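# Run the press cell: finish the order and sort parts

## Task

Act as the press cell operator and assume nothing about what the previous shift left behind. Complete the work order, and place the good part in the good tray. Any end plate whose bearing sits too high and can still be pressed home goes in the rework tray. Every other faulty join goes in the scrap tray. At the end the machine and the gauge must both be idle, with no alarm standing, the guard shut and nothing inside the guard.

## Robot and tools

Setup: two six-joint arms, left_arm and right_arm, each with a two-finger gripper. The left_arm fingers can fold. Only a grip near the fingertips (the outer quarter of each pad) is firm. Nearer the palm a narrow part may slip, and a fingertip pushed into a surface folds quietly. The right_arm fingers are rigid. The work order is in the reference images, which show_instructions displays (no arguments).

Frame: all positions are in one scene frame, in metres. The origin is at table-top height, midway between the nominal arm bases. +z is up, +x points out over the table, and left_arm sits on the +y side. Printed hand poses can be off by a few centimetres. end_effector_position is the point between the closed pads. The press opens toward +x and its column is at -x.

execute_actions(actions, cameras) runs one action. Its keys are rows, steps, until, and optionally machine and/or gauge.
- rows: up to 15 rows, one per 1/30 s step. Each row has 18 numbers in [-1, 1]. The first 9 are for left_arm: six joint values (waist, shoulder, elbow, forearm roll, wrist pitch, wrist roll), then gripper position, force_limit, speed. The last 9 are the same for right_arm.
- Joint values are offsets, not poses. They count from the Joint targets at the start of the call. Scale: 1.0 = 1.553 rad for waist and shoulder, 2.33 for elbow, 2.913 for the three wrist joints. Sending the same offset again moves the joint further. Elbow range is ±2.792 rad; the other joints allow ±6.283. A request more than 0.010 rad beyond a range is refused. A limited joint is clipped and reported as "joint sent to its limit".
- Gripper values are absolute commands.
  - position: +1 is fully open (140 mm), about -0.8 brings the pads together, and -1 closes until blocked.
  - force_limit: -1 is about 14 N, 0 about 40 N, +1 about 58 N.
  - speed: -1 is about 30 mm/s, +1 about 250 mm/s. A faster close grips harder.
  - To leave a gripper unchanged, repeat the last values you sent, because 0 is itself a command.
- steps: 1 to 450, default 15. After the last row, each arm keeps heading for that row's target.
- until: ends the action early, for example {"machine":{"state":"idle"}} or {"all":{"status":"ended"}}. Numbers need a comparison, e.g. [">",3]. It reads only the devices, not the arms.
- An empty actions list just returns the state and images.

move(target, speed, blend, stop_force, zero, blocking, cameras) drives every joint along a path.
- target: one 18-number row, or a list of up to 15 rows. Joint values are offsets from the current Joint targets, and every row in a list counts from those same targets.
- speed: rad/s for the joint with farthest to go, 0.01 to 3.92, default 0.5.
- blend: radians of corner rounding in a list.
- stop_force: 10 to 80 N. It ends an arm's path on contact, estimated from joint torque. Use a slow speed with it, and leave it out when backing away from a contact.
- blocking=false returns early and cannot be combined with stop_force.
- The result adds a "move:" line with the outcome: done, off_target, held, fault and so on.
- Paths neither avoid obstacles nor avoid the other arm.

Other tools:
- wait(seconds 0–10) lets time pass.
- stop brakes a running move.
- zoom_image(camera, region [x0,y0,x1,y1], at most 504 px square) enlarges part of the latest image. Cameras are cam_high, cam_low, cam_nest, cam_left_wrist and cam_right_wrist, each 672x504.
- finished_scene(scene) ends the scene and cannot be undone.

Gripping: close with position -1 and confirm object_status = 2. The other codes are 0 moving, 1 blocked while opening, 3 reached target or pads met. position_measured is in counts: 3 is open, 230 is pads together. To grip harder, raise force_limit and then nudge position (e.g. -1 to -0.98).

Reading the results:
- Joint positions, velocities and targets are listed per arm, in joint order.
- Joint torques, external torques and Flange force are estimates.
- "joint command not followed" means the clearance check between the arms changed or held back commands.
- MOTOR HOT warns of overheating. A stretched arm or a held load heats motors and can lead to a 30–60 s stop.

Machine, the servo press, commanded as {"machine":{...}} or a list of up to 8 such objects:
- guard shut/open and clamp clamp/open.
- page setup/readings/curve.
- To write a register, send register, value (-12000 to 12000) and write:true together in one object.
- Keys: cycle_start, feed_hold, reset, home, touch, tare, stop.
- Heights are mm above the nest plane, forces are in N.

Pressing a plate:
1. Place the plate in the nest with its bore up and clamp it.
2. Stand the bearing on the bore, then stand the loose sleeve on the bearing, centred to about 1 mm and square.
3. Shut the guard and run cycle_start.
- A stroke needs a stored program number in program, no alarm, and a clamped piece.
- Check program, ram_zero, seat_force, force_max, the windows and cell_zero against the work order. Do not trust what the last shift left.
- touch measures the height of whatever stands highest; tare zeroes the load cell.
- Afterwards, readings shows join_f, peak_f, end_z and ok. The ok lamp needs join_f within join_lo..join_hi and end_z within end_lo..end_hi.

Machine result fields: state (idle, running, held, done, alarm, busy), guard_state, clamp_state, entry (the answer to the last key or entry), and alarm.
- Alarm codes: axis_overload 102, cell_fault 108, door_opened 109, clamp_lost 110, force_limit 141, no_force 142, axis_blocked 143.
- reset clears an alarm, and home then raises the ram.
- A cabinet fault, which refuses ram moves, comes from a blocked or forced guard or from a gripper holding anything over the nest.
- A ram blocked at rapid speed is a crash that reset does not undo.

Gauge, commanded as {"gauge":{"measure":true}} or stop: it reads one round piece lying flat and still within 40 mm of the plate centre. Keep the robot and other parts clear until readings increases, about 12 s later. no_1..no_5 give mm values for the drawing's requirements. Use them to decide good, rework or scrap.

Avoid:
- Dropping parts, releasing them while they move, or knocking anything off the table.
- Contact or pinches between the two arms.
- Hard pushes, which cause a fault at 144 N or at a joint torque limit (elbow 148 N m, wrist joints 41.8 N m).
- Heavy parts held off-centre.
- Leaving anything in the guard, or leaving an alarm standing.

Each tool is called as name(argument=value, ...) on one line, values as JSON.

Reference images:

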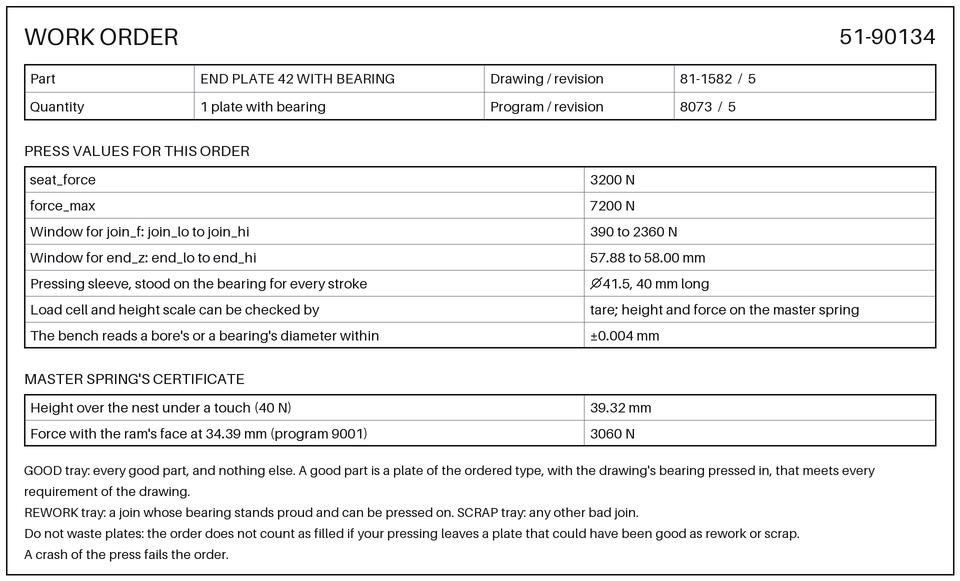

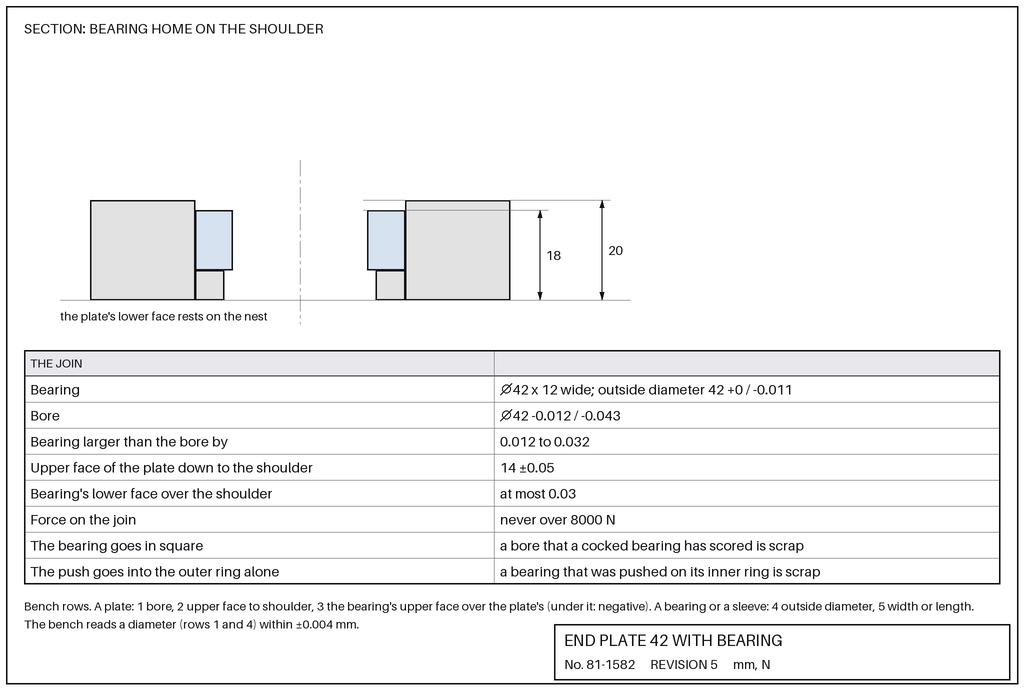

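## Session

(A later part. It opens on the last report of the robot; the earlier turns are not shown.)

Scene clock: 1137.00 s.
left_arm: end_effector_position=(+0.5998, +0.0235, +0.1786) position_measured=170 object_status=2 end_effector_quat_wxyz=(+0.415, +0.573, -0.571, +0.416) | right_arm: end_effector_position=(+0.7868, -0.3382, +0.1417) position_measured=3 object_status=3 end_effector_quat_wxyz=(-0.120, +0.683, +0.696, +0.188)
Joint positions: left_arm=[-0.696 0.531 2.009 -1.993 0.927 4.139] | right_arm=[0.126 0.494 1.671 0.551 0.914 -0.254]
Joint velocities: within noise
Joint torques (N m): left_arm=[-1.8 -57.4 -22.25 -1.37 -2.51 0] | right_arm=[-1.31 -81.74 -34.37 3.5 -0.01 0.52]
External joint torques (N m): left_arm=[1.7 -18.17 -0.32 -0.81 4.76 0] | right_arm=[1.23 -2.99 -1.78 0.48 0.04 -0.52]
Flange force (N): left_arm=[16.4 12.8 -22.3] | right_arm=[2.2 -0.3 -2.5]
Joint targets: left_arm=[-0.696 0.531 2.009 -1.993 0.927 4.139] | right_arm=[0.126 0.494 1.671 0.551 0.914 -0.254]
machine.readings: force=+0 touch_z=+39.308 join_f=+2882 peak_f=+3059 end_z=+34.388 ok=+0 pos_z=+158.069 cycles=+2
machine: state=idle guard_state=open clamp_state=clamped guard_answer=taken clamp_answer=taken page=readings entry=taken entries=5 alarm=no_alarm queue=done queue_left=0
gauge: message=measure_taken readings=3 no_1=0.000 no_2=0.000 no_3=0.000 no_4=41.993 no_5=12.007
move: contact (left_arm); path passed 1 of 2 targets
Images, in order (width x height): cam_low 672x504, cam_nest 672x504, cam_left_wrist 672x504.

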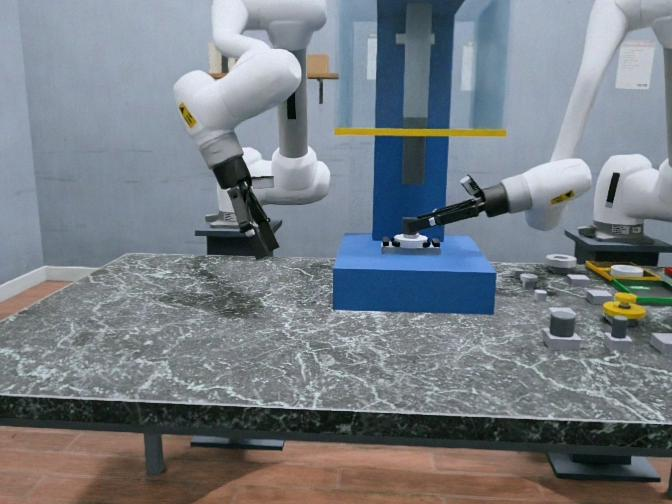

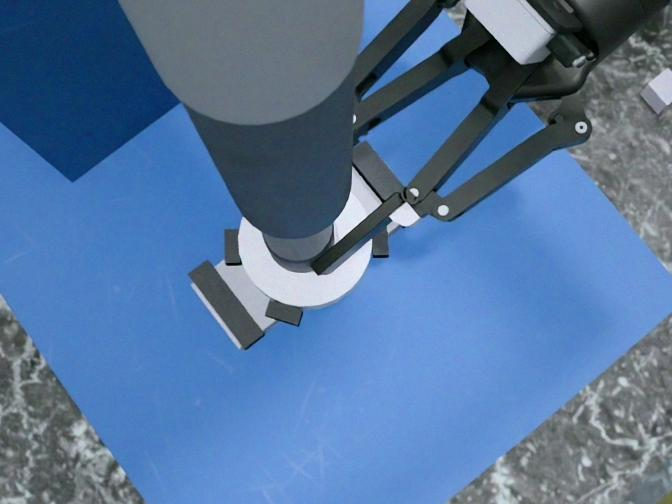

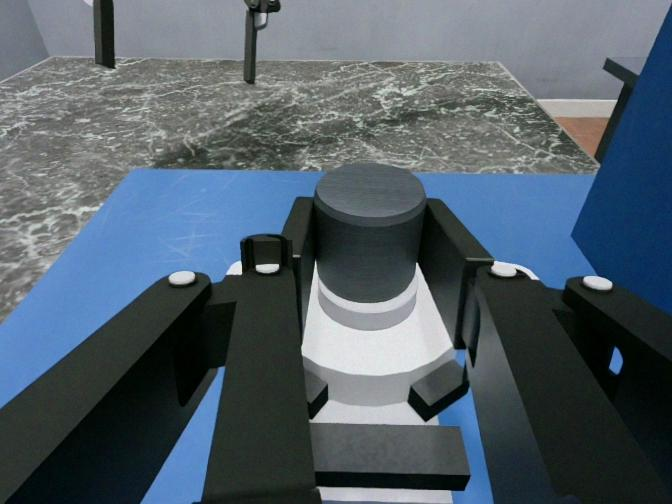

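move(target=[[0,-0.0024,-0.0003,0.0010,-0.0006,-0.0017,-1,0,-1,0,0,0,0,0,0,1,1,1],[0.0011,-0.0031,0.0003,0.0016,-0.0001,-0.0017,-1,0,-1,0,0,0,0,0,0,1,1,1]], speed=0.03, cameras=[])

move(target=[0,0.0043,0.0006,-0.0018,0.0011,0.0031,-1,0,-1,0,0,0,0,0,0,1,1,1], speed=0.01, stop_force=10, cameras=["cam_left_wrist","cam_nest","cam_low"])

zoom_image(camera="cam_low", region=[398, 214, 428, 244])

zoom_image(camera="cam_nest", region=[220, 180, 400, 315])

zoom_image(camera="cam_left_wrist", region=[290, 150, 450, 350])

Scene clock: 1150.33 s.
left_arm: end_effector_position=(+0.5997, +0.0247, +0.1816) position_measured=170 object_status=2 end_effector_quat_wxyz=(+0.415, +0.573, -0.571, +0.416) | right_arm: end_effector_position=(+0.7868, -0.3382, +0.1417) position_measured=3 object_status=3 end_effector_quat_wxyz=(-0.120, +0.683, +0.696, +0.188)
Joint positions: left_arm=[-0.695 0.526 2.01 -1.988 0.927 4.134] | right_arm=[0.126 0.494 1.671 0.551 0.914 -0.254]
Joint velocities: within noise
Joint torques (N m): left_arm=[-0.57 -73.59 -26.82 -2.57 3.48 -0.18] | right_arm=[-0.89 -81.52 -34.26 3.43 -0.04 0.53]
External joint torques (N m): left_arm=[0.43 -1.73 4.04 0.37 -1.23 0.18] | right_arm=[0.78 -3.1 -1.78 0.54 0.07 -0.53]
Flange force (N): left_arm=[0.6 7.4 -6.2] | right_arm=[1.6 -0.4 -2.8]
Joint targets: left_arm=[-0.695 0.526 2.010 -1.988 0.927 4.134] | right_arm=[0.126 0.494 1.671 0.551 0.914 -0.254]
machine.readings: force=+0 touch_z=+39.308 join_f=+2882 peak_f=+3059 end_z=+34.388 ok=+0 pos_z=+158.069 cycles=+2
machine: state=idle guard_state=open clamp_state=clamped guard_answer=taken clamp_answer=taken page=readings entry=taken entries=5 alarm=no_alarm queue=done queue_left=0
gauge: message=measure_taken readings=3 no_1=0.000 no_2=0.000 no_3=0.000 no_4=41.993 no_5=12.007
move: done
No camera images: "cameras" was empty.

Scene clock: 1151.50 s.
left_arm: end_effector_position=(+0.5997, +0.0248, +0.1787) position_measured=170 object_status=2 end_effector_quat_wxyz=(+0.415, +0.573, -0.571, +0.416) | right_arm: end_effector_position=(+0.7868, -0.3382, +0.1417) position_measured=3 object_status=3 end_effector_quat_wxyz=(-0.120, +0.683, +0.696, +0.188)
Joint positions: left_arm=[-0.695 0.531 2.011 -1.992 0.93 4.14] | right_arm=[0.126 0.494 1.671 0.551 0.914 -0.254]
Joint velocities: within noise
Joint torques (N m): left_arm=[-2.6 -61.52 -23.44 -1.6 -0.63 0.03] | right_arm=[-1.2 -81.71 -34.4 3.44 -0.11 0.49]
External joint torques (N m): left_arm=[2.63 -14.31 0.79 -0.59 2.9 -0.03] | right_arm=[1.11 -2.94 -1.66 0.53 0.14 -0.48]
Flange force (N): left_arm=[12.8 10.5 -19.7] | right_arm=[2.0 -0.4 -2.6]
Joint targets: left_arm=[-0.695 0.531 2.011 -1.992 0.930 4.139] | right_arm=[0.126 0.494 1.671 0.551 0.914 -0.254]
machine.readings: force=+0 touch_z=+39.308 join_f=+2882 peak_f=+3059 end_z=+34.388 ok=+0 pos_z=+158.069 cycles=+2
machine: state=idle guard_state=open clamp_state=clamped guard_answer=taken clamp_answer=taken page=readings entry=taken entries=5 alarm=no_alarm queue=done queue_left=0
gauge: message=measure_taken readings=3 no_1=0.000 no_2=0.000 no_3=0.000 no_4=41.993 no_5=12.007
move: contact (left_arm)
Images, in order (width x height): cam_low 672x504, cam_nest 672x504, cam_left_wrist 672x504.

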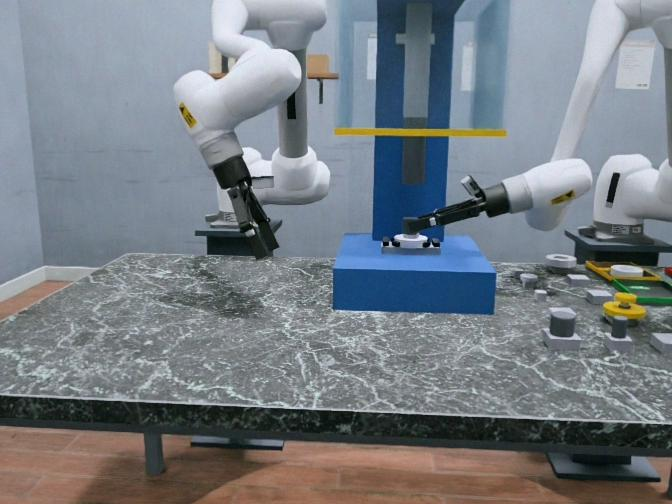

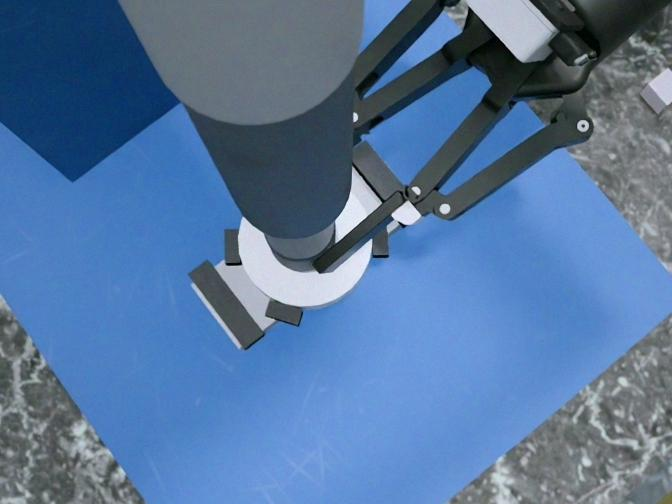

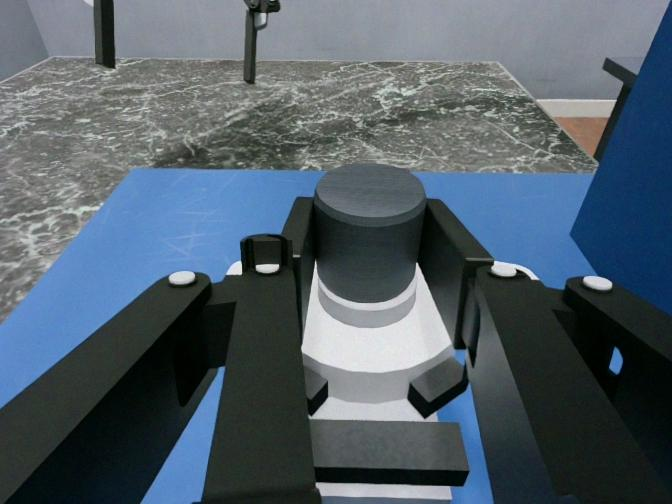

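Scaled by 16.800 from the camera's 672x504 image, which has a finer 960x720 frame.

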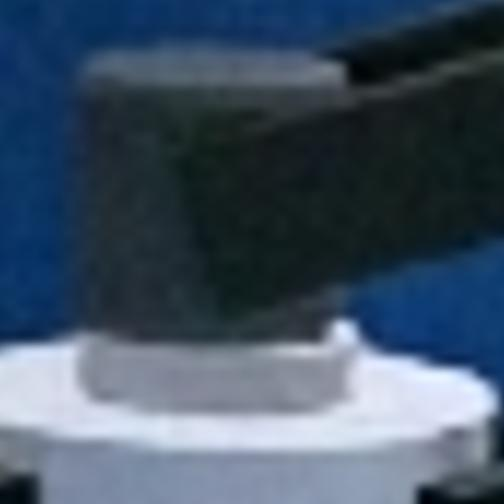

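Scaled by 2.800 from the camera's 672x504 image, which has a finer 960x720 frame.

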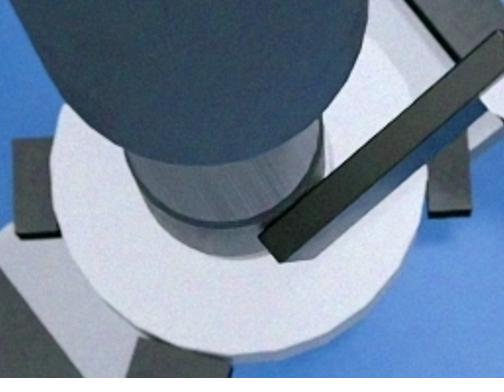

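Scaled by 2.520 from the camera's 672x504 image, which has a finer 960x720 frame.

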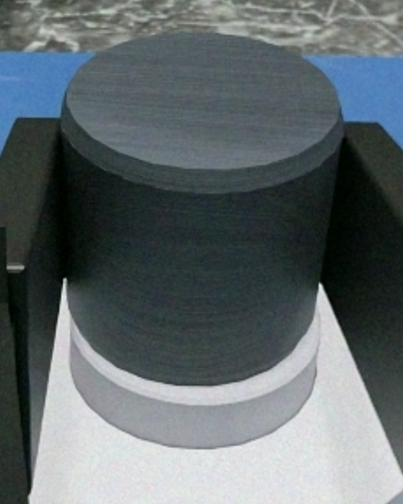

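zoom_image(camera="cam_low", region=[400, 228, 422, 244])

zoom_image(camera="cam_nest", region=[255, 225, 335, 285])

Scaled by 22.909 from the camera's 672x504 image, which has a finer 960x720 frame.

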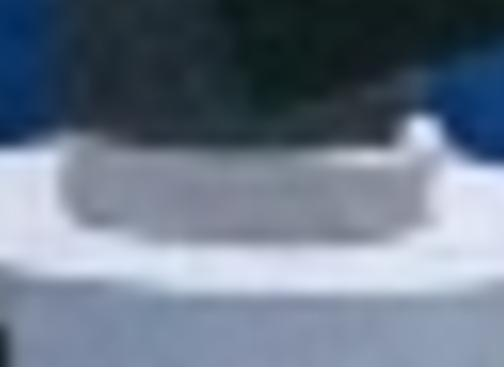

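Scaled by 6.300 from the camera's 672x504 image, which has a finer 960x720 frame.

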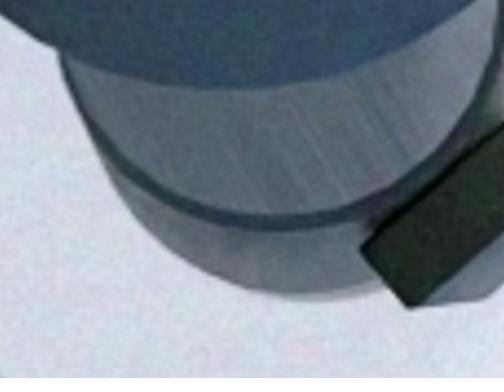

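move(target=[[0,-0.0028,-0.0003,0.0011,-0.0007,-0.0019,-1,0,-1,0,0,0,0,0,0,1,1,1],[0.0017,-0.0040,0.0007,0.0021,0.0001,-0.0019,-1,0,-1,0,0,0,0,0,0,1,1,1]], speed=0.03, cameras=[])

move(target=[0,0.0052,0.0006,-0.0022,0.0013,0.0037,-1,0,-1,0,0,0,0,0,0,1,1,1], speed=0.01, stop_force=10, cameras=["cam_left_wrist","cam_nest","cam_low"])

zoom_image(camera="cam_low", region=[398, 214, 428, 244])

zoom_image(camera="cam_nest", region=[255, 225, 335, 285])

zoom_image(camera="cam_left_wrist", region=[290, 150, 450, 350])

Scene clock: 1172.20 s.
left_arm: end_effector_position=(+0.5995, +0.0268, +0.1822) position_measured=170 object_status=2 end_effector_quat_wxyz=(+0.415, +0.572, -0.571, +0.416) | right_arm: end_effector_position=(+0.7868, -0.3382, +0.1417) position_measured=3 object_status=3 end_effector_quat_wxyz=(-0.120, +0.683, +0.696, +0.188)
Joint positions: left_arm=[-0.692 0.524 2.012 -1.985 0.93 4.134] | right_arm=[0.126 0.494 1.671 0.551 0.914 -0.254]
Joint velocities: within noise
Joint torques (N m): left_arm=[0.39 -72.74 -26.61 -2.52 3.49 -0.06] | right_arm=[-1.12 -81.88 -34.19 3.51 -0.04 0.52]
External joint torques (N m): left_arm=[-0.44 -2.51 3.82 0.32 -1.23 0.06] | right_arm=[1.02 -2.99 -2.03 0.48 0.06 -0.52]
Flange force (N): left_arm=[2.2 8.5 -5.7] | right_arm=[2.1 0.3 -2.7]
Joint targets: left_arm=[-0.692 0.524 2.012 -1.985 0.930 4.134] | right_arm=[0.126 0.494 1.671 0.551 0.914 -0.254]
machine.readings: force=+0 touch_z=+39.308 join_f=+2882 peak_f=+3059 end_z=+34.388 ok=+0 pos_z=+158.069 cycles=+2
machine: state=idle guard_state=open clamp_state=clamped guard_answer=taken clamp_answer=taken page=readings entry=taken entries=5 alarm=no_alarm queue=done queue_left=0
gauge: message=measure_taken readings=3 no_1=0.000 no_2=0.000 no_3=0.000 no_4=41.993 no_5=12.007
move: done
No camera images: "cameras" was empty.

Scene clock: 1173.53 s.
left_arm: end_effector_position=(+0.5995, +0.0268, +0.1786) position_measured=170 object_status=2 end_effector_quat_wxyz=(+0.415, +0.572, -0.571, +0.417) | right_arm: end_effector_position=(+0.7868, -0.3382, +0.1417) position_measured=3 object_status=3 end_effector_quat_wxyz=(-0.120, +0.683, +0.696, +0.188)
Joint positions: left_arm=[-0.692 0.53 2.013 -1.99 0.933 4.142] | right_arm=[0.126 0.494 1.671 0.551 0.914 -0.254]
Joint velocities: within noise
Joint torques (N m): left_arm=[-1.47 -60.82 -22.02 -1.26 -1.05 0.14] | right_arm=[-1.3 -81.78 -34.38 3.52 -0.01 0.49]
External joint torques (N m): left_arm=[1.46 -14.55 -0.25 -0.89 3.3 -0.14] | right_arm=[1.22 -3.01 -1.81 0.47 0.03 -0.49]
Flange force (N): left_arm=[13.8 10.5 -17.4] | right_arm=[2.2 -0.3 -2.5]
Joint targets: left_arm=[-0.692 0.530 2.013 -1.990 0.933 4.141] | right_arm=[0.126 0.494 1.671 0.551 0.914 -0.254]
machine.readings: force=+0 touch_z=+39.308 join_f=+2882 peak_f=+3059 end_z=+34.388 ok=+0 pos_z=+158.069 cycles=+2
machine: state=idle guard_state=open clamp_state=clamped guard_answer=taken clamp_answer=taken page=readings entry=taken entries=5 alarm=no_alarm queue=done queue_left=0
gauge: message=measure_taken readings=3 no_1=0.000 no_2=0.000 no_3=0.000 no_4=41.993 no_5=12.007
move: contact (left_arm)
Images, in order (width x height): cam_low 672x504, cam_nest 672x504, cam_left_wrist 672x504.

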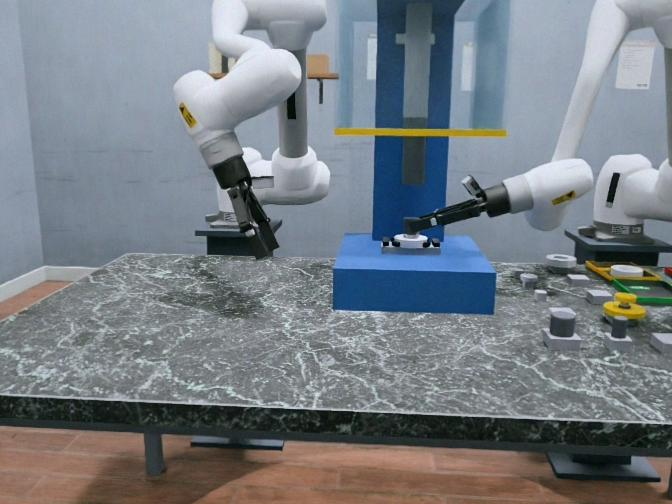

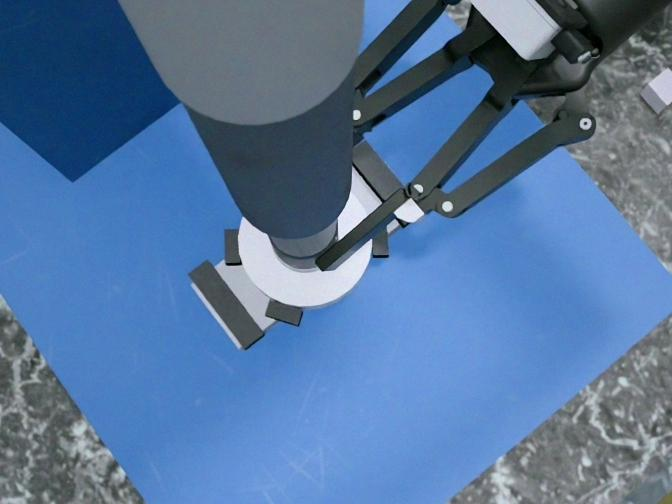

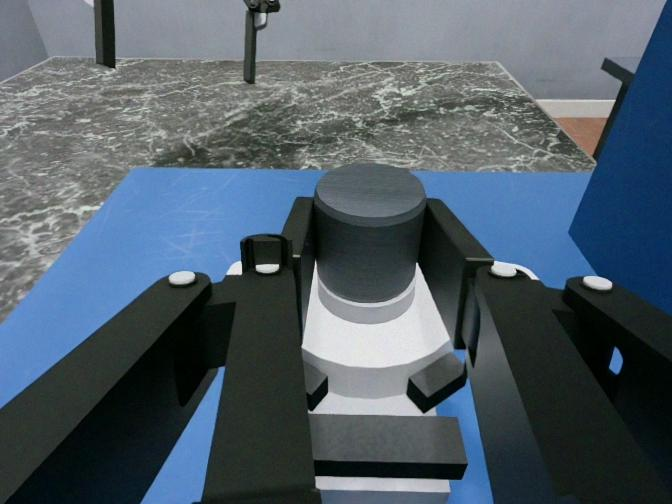

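Scaled by 16.800 from the camera's 672x504 image, which has a finer 960x720 frame.

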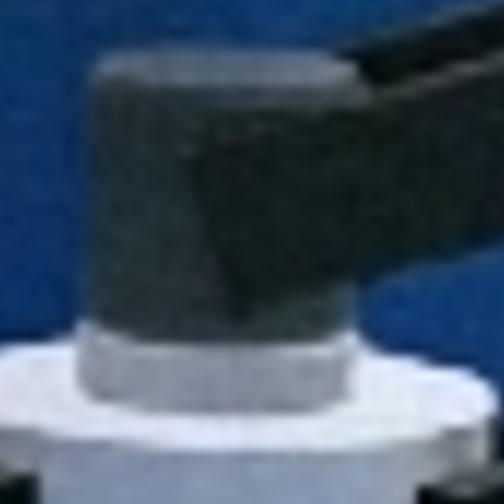

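Scaled by 6.300 from the camera's 672x504 image, which has a finer 960x720 frame.

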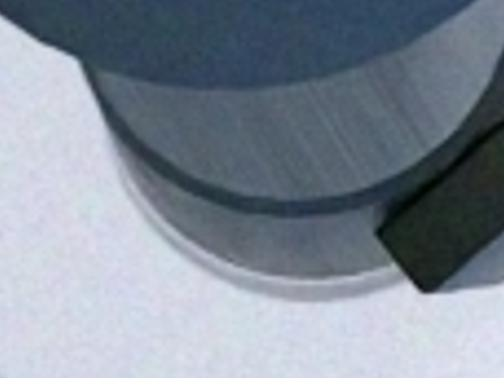

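Scaled by 2.520 from the camera's 672x504 image, which has a finer 960x720 frame.

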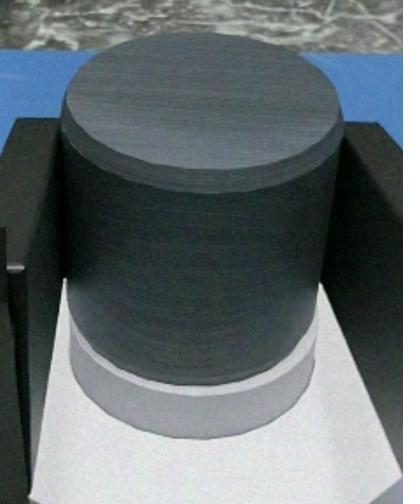

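move(target=[0,-0.0005,0,0.0002,-0.0001,-0.0004,-1,0,-1,0,0,0,0,0,0,1,1,1], speed=0.01, cameras=[])

execute_actions(actions=[{"rows":[[0,0,0,0,0,0,0.1,0,0,0,0,0,0,0,0,1,1,1]],"steps":30}], cameras=["cam_nest","cam_low","cam_left_wrist"])

zoom_image(camera="cam_low", region=[398, 214, 428, 244])

zoom_image(camera="cam_left_wrist", region=[290, 150, 450, 350])

Scene clock: 1180.73 s.
left_arm: end_effector_position=(+0.5994, +0.0269, +0.1790) position_measured=170 object_status=2 end_effector_quat_wxyz=(+0.415, +0.572, -0.571, +0.416) | right_arm: end_effector_position=(+0.7868, -0.3382, +0.1417) position_measured=3 object_status=3 end_effector_quat_wxyz=(-0.120, +0.683, +0.696, +0.188)
Joint positions: left_arm=[-0.692 0.529 2.013 -1.989 0.932 4.14] | right_arm=[0.126 0.494 1.671 0.551 0.914 -0.254]
Joint velocities: within noise
Joint torques (N m): left_arm=[0.22 -71.98 -24.95 -2.14 3.11 -0.11] | right_arm=[-0.99 -81.57 -34.59 3.43 -0.01 0.49]
External joint torques (N m): left_arm=[-0.34 -3.32 2.52 -0.03 -0.86 0.11] | right_arm=[0.91 -3.2 -1.52 0.55 0.04 -0.49]
Flange force (N): left_arm=[3.2 7.5 -5.1] | right_arm=[1.8 -1.1 -2.8]
Joint targets: left_arm=[-0.692 0.529 2.013 -1.989 0.932 4.140] | right_arm=[0.126 0.494 1.671 0.551 0.914 -0.254]
machine.readings: force=+0 touch_z=+39.308 join_f=+2882 peak_f=+3059 end_z=+34.388 ok=+0 pos_z=+158.069 cycles=+2
machine: state=idle guard_state=open clamp_state=clamped guard_answer=taken clamp_answer=taken page=readings entry=taken entries=5 alarm=no_alarm queue=done queue_left=0
gauge: message=measure_taken readings=3 no_1=0.000 no_2=0.000 no_3=0.000 no_4=41.993 no_5=12.007
move: done
No camera images: "cameras" was empty.

Scene clock: 1181.93 s.
left_arm: end_effector_position=(+0.5994, +0.0269, +0.1791) position_measured=117 object_status=3 end_effector_quat_wxyz=(+0.415, +0.572, -0.571, +0.416) | right_arm: end_effector_position=(+0.7868, -0.3382, +0.1417) position_measured=3 object_status=3 end_effector_quat_wxyz=(-0.120, +0.683, +0.696, +0.188)
Joint positions: left_arm=[-0.692 0.529 2.013 -1.989 0.932 4.14] | right_arm=[0.126 0.494 1.671 0.551 0.914 -0.254]
Joint velocities: within noise
Joint torques (N m): left_arm=[0.05 -69.74 -24.26 -1.92 2.34 -0.06] | right_arm=[-1.44 -82.07 -34.59 3.45 -0.04 0.38]
External joint torques (N m): left_arm=[-0.13 -5.6 1.86 -0.24 -0.09 0.06] | right_arm=[1.34 -2.71 -1.59 0.54 0.07 -0.37]
Flange force (N): left_arm=[5.5 8.1 -7.2] | right_arm=[2.4 -0.3 -2.1]
Joint targets: left_arm=[-0.692 0.529 2.013 -1.989 0.932 4.140] | right_arm=[0.126 0.494 1.671 0.551 0.914 -0.254]
machine.readings: force=+0 touch_z=+39.308 join_f=+2882 peak_f=+3059 end_z=+34.388 ok=+0 pos_z=+158.069 cycles=+2
machine: state=idle guard_state=open clamp_state=clamped guard_answer=taken clamp_answer=taken page=readings entry=taken entries=5 alarm=no_alarm queue=done queue_left=0
gauge: message=measure_taken readings=3 no_1=0.000 no_2=0.000 no_3=0.000 no_4=41.993 no_5=12.007
Images, in order (width x height): cam_low 672x504, cam_nest 672x504, cam_left_wrist 672x504.

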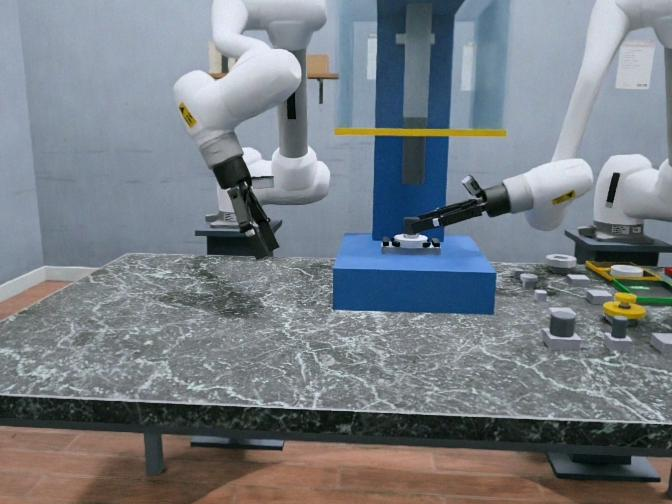

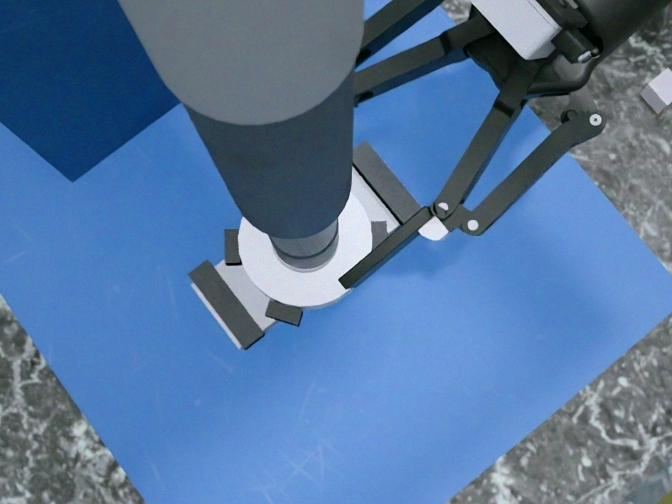

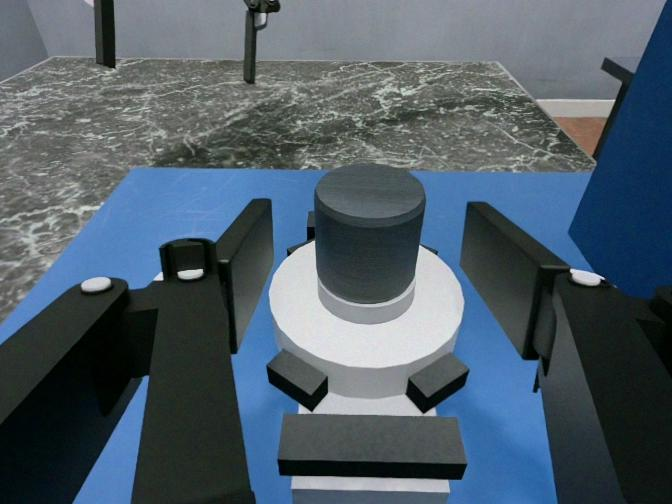

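Scaled by 16.800 from the camera's 672x504 image, which has a finer 960x720 frame.

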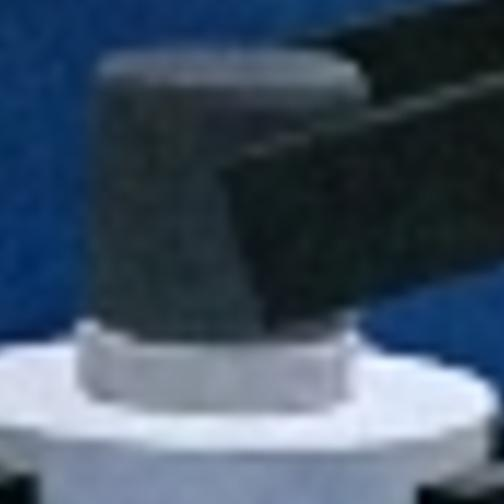

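Scaled by 2.520 from the camera's 672x504 image, which has a finer 960x720 frame.

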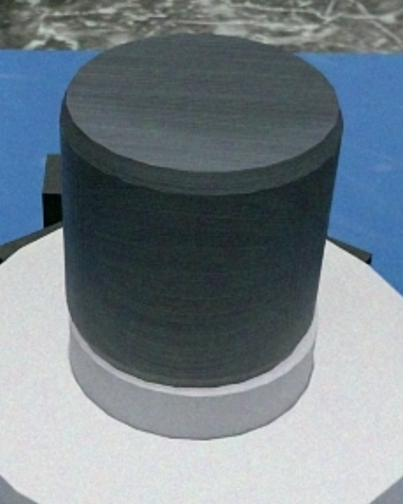

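move(target=[[0.1146,-0.1108,0.0459,0.0803,0.0179,-0.0443,0.1,0,0,0,0,0,0,0,0,1,1,1],[0.5222,0.0232,-0.0845,0.2993,0.1177,-0.0769,0.1,0,0,0,0,0,0,0,0,1,1,1]], speed=[0.1,0.5], blend=[0.03,0], cameras=["cam_nest","cam_low"])

zoom_image(camera="cam_low", region=[398, 214, 428, 244])

zoom_image(camera="cam_nest", region=[260, 220, 350, 285])

Scene clock: 1191.17 s.
left_arm: end_effector_position=(+0.8003, +0.5497, +0.1602) position_measured=117 object_status=3 end_effector_quat_wxyz=(+0.353, +0.613, -0.611, +0.355) | right_arm: end_effector_position=(+0.7868, -0.3382, +0.1417) position_measured=3 object_status=3 end_effector_quat_wxyz=(-0.120, +0.683, +0.696, +0.188)
Joint positions: left_arm=[0.119 0.565 1.816 -1.118 1.275 3.916] | right_arm=[0.126 0.494 1.671 0.551 0.914 -0.254]
Joint velocities: within noise
Joint torques (N m): left_arm=[0.25 -76.44 -27.75 -0.17 1.74 -0.1] | right_arm=[-1.16 -81.79 -34.16 3.47 0.01 0.49]
External joint torques (N m): left_arm=[-0.47 -5.84 1.54 -0.2 -0.03 0.1] | right_arm=[1.05 -2.84 -1.95 0.51 0.02 -0.49]
Flange force (N): left_arm=[6.7 9.9 -1.0] | right_arm=[2.0 0.3 -2.4]
Joint targets: left_arm=[0.119 0.565 1.816 -1.118 1.275 3.916] | right_arm=[0.126 0.494 1.671 0.551 0.914 -0.254]
machine.readings: force=+0 touch_z=+39.308 join_f=+2882 peak_f=+3059 end_z=+34.388 ok=+0 pos_z=+158.069 cycles=+2
machine: state=idle guard_state=open clamp_state=clamped guard_answer=taken clamp_answer=taken page=readings entry=taken entries=5 alarm=no_alarm queue=done queue_left=0
gauge: message=measure_taken readings=3 no_1=0.000 no_2=0.000 no_3=0.000 no_4=41.993 no_5=12.007
move: done
Images, in order (width x height): cam_low 672x504, cam_nest 672x504.

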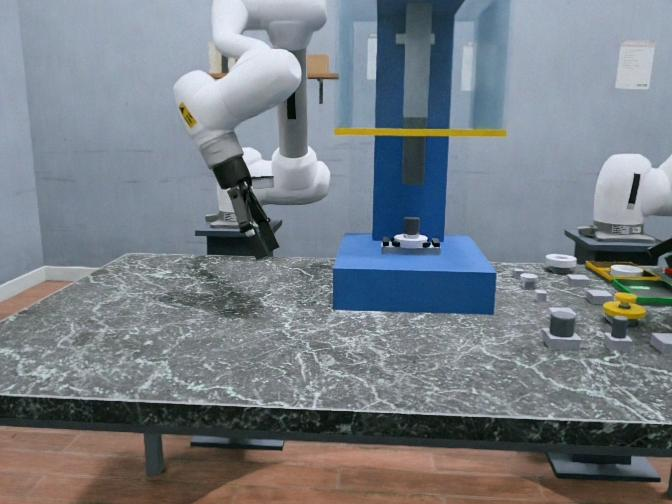

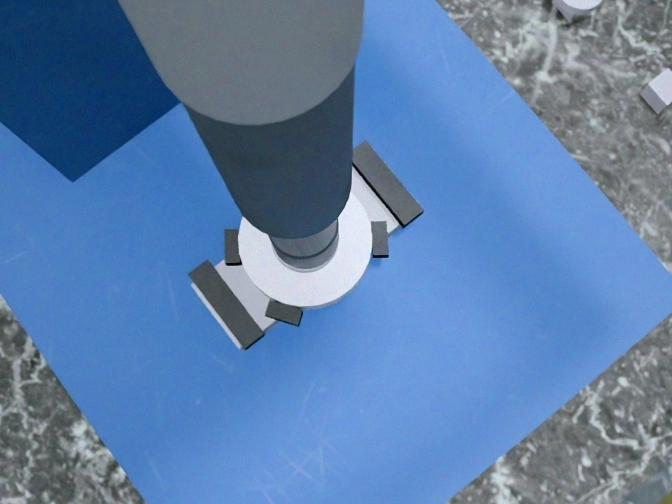

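Scaled by 16.800 from the camera's 672x504 image, which has a finer 960x720 frame.

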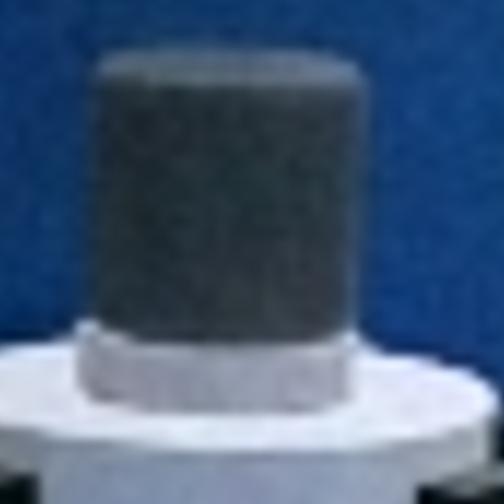

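Scaled by 5.600 from the camera's 672x504 image, which has a finer 960x720 frame.

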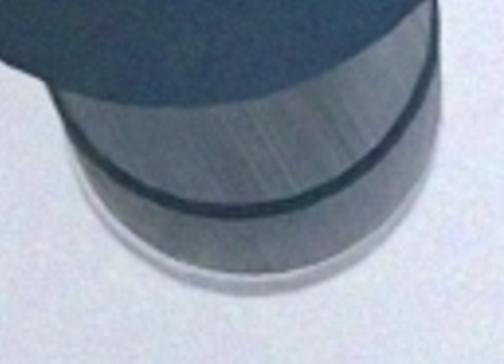

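move(target=[[-0.4076,-0.1339,0.1305,-0.2187,-0.0999,0.0326,0.1,0,0,0,0,0,0,0,0,1,1,1],[-0.5222,-0.0232,0.0845,-0.2990,-0.1177,0.0769,0.1,0,0,0,0,0,0,0,0,1,1,1],[-0.5222,-0.0232,0.0845,-0.2990,-0.1177,0.0769,-1,0,-1,0,0,0,0,0,0,1,1,1]], speed=[0.5,0.12,0.1], blend=[0.03,0,0], cameras=["cam_low"])

zoom_image(camera="cam_low", region=[398, 214, 428, 244])

Scene clock: 1209.30 s.
left_arm: end_effector_position=(+0.5992, +0.0269, +0.1790) position_measured=170 object_status=0 end_effector_quat_wxyz=(+0.415, +0.572, -0.572, +0.416) | right_arm: end_effector_position=(+0.7868, -0.3382, +0.1417) position_measured=3 object_status=3 end_effector_quat_wxyz=(-0.120, +0.683, +0.696, +0.188)
Joint positions: left_arm=[-0.692 0.529 2.013 -1.989 0.932 4.14] | right_arm=[0.126 0.494 1.671 0.551 0.914 -0.254]
Joint velocities: within noise
Joint torques (N m): left_arm=[-2.02 -67.28 -23.02 -1.28 1.68 -0.01] | right_arm=[-1.37 -81.55 -34.46 3.5 -0.03 0.47]
External joint torques (N m): left_arm=[2.01 -8.3 0.32 -0.91 0.59 0.01] | right_arm=[1.28 -3.17 -1.65 0.48 0.06 -0.47]
Flange force (N): left_arm=[7.8 6.5 -10.5] | right_arm=[2.3 -0.8 -2.7]
Joint targets: left_arm=[-0.692 0.529 2.013 -1.989 0.932 4.140] | right_arm=[0.126 0.494 1.671 0.551 0.914 -0.254]
machine.readings: force=+0 touch_z=+39.308 join_f=+2882 peak_f=+3059 end_z=+34.388 ok=+0 pos_z=+158.069 cycles=+2
machine: state=idle guard_state=open clamp_state=clamped guard_answer=taken clamp_answer=taken page=readings entry=taken entries=5 alarm=no_alarm queue=done queue_left=0
gauge: message=measure_taken readings=3 no_1=0.000 no_2=0.000 no_3=0.000 no_4=41.993 no_5=12.007
move: done
Images, in order (width x height): cam_low 672x504.

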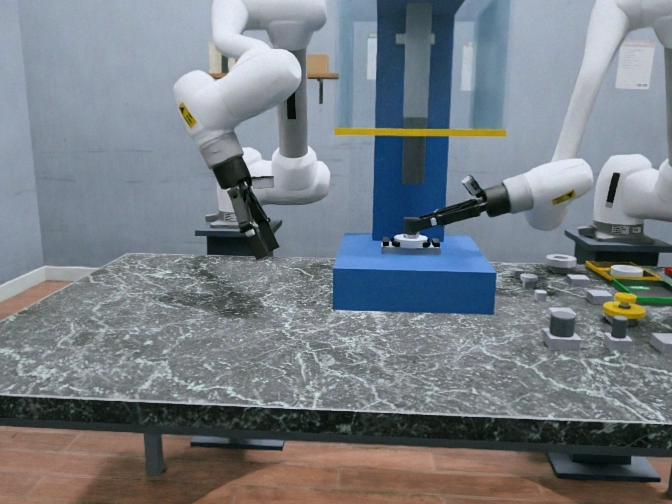

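Scaled by 16.800 from the camera's 672x504 image, which has a finer 960x720 frame.

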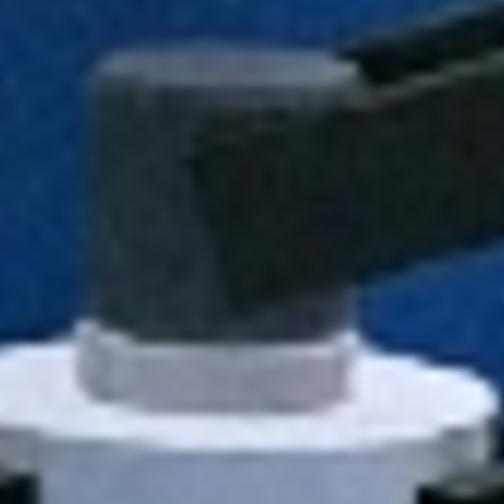

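move(target=[[0,-0.0012,-0.0001,0.0005,-0.0003,-0.0008,-1,0,-1,0,0,0,0,0,0,1,1,1],[-0.0006,-0.0006,-0.0008,0.0002,-0.0005,-0.0006,-1,0,-1,0,0,0,0,0,0,1,1,1]], speed=0.02, cameras=[])

move(target=[0,0.0030,0.0003,-0.0013,0.0008,0.0021,-1,0,-1,0,0,0,0,0,0,1,1,1], speed=0.01, stop_force=10, cameras=["cam_nest","cam_low"])

zoom_image(camera="cam_low", region=[398, 214, 428, 244])

zoom_image(camera="cam_nest", region=[260, 220, 350, 285])

Scene clock: 1216.70 s.
left_arm: end_effector_position=(+0.5995, +0.0259, +0.1803) position_measured=170 object_status=2 end_effector_quat_wxyz=(+0.415, +0.572, -0.572, +0.417) | right_arm: end_effector_position=(+0.7868, -0.3382, +0.1417) position_measured=3 object_status=3 end_effector_quat_wxyz=(-0.120, +0.683, +0.696, +0.188)
Joint positions: left_arm=[-0.693 0.528 2.011 -1.988 0.931 4.139] | right_arm=[0.126 0.494 1.671 0.551 0.914 -0.254]
Joint velocities: within noise
Joint torques (N m): left_arm=[0.01 -72.99 -26.6 -2.51 3.57 -0.06] | right_arm=[-0.96 -81.67 -34.26 3.41 0 0.52]
External joint torques (N m): left_arm=[-0.05 -2.57 4.09 0.33 -1.32 0.06] | right_arm=[0.85 -3.14 -1.96 0.58 0.03 -0.52]
Flange force (N): left_arm=[2.1 8.6 -6.5] | right_arm=[1.8 -0.1 -2.8]
Joint targets: left_arm=[-0.693 0.528 2.011 -1.988 0.931 4.139] | right_arm=[0.126 0.494 1.671 0.551 0.914 -0.254]
machine.readings: force=+0 touch_z=+39.308 join_f=+2882 peak_f=+3059 end_z=+34.388 ok=+0 pos_z=+158.069 cycles=+2
machine: state=idle guard_state=open clamp_state=clamped guard_answer=taken clamp_answer=taken page=readings entry=taken entries=5 alarm=no_alarm queue=done queue_left=0
gauge: message=measure_taken readings=3 no_1=0.000 no_2=0.000 no_3=0.000 no_4=41.993 no_5=12.007
move: done
No camera images: "cameras" was empty.

Scene clock: 1217.63 s.
left_arm: end_effector_position=(+0.5997, +0.0257, +0.1789) position_measured=170 object_status=2 end_effector_quat_wxyz=(+0.415, +0.572, -0.572, +0.417) | right_arm: end_effector_position=(+0.7868, -0.3382, +0.1417) position_measured=3 object_status=3 end_effector_quat_wxyz=(-0.120, +0.683, +0.696, +0.188)
Joint positions: left_arm=[-0.693 0.531 2.011 -1.99 0.933 4.142] | right_arm=[0.126 0.494 1.671 0.551 0.914 -0.254]
Joint velocities: within noise
Joint torques (N m): left_arm=[-1.58 -63.91 -22.92 -1.29 0.49 0.1] | right_arm=[-1.23 -81.58 -34.36 3.56 0.03 0.47]
External joint torques (N m): left_arm=[1.46 -11.65 0.39 -0.89 1.77 -0.1] | right_arm=[1.15 -3.03 -1.68 0.41 0 -0.46]
Flange force (N): left_arm=[11.2 9.5 -14.1] | right_arm=[2.1 -0.6 -2.5]
Joint targets: left_arm=[-0.693 0.531 2.011 -1.990 0.933 4.142] | right_arm=[0.126 0.494 1.671 0.551 0.914 -0.254]
machine.readings: force=+0 touch_z=+39.308 join_f=+2882 peak_f=+3059 end_z=+34.388 ok=+0 pos_z=+158.069 cycles=+2
machine: state=idle guard_state=open clamp_state=clamped guard_answer=taken clamp_answer=taken page=readings entry=taken entries=5 alarm=no_alarm queue=done queue_left=0
gauge: message=measure_taken readings=3 no_1=0.000 no_2=0.000 no_3=0.000 no_4=41.993 no_5=12.007
move: contact (left_arm)
Images, in order (width x height): cam_low 672x504, cam_nest 672x504.

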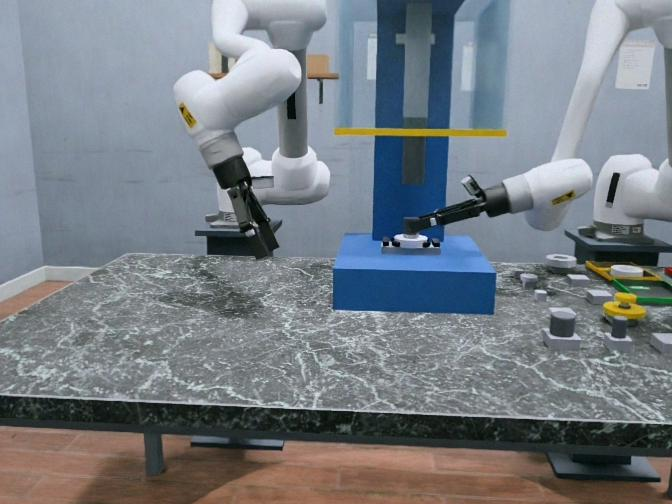

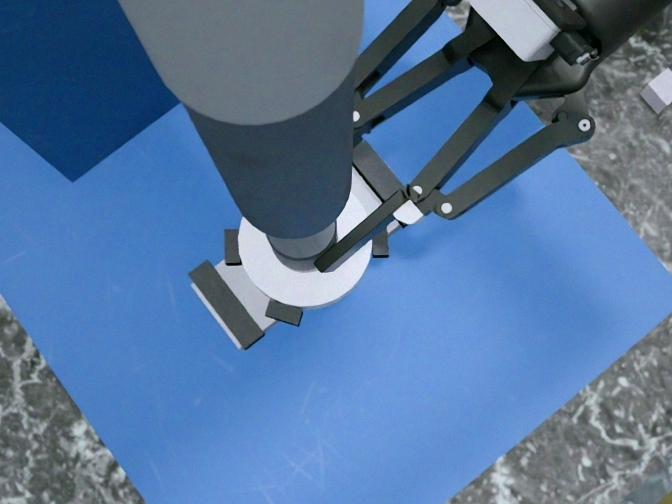

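Scaled by 16.800 from the camera's 672x504 image, which has a finer 960x720 frame.

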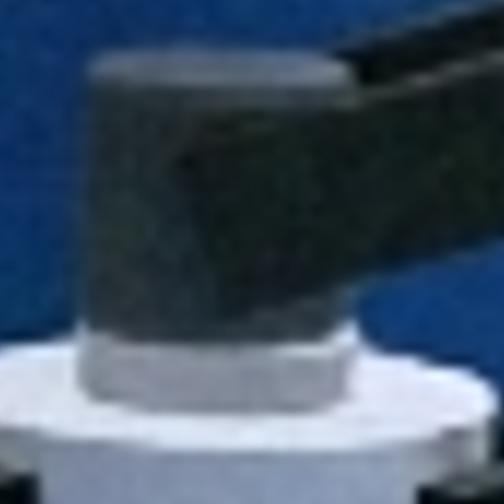

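Scaled by 5.600 from the camera's 672x504 image, which has a finer 960x720 frame.

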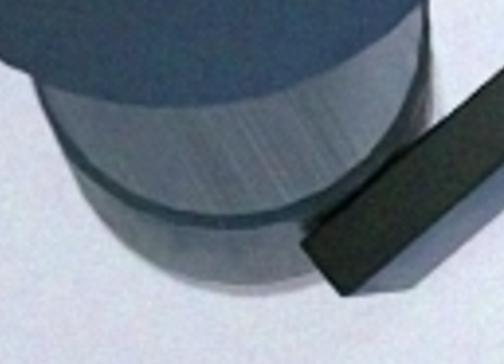

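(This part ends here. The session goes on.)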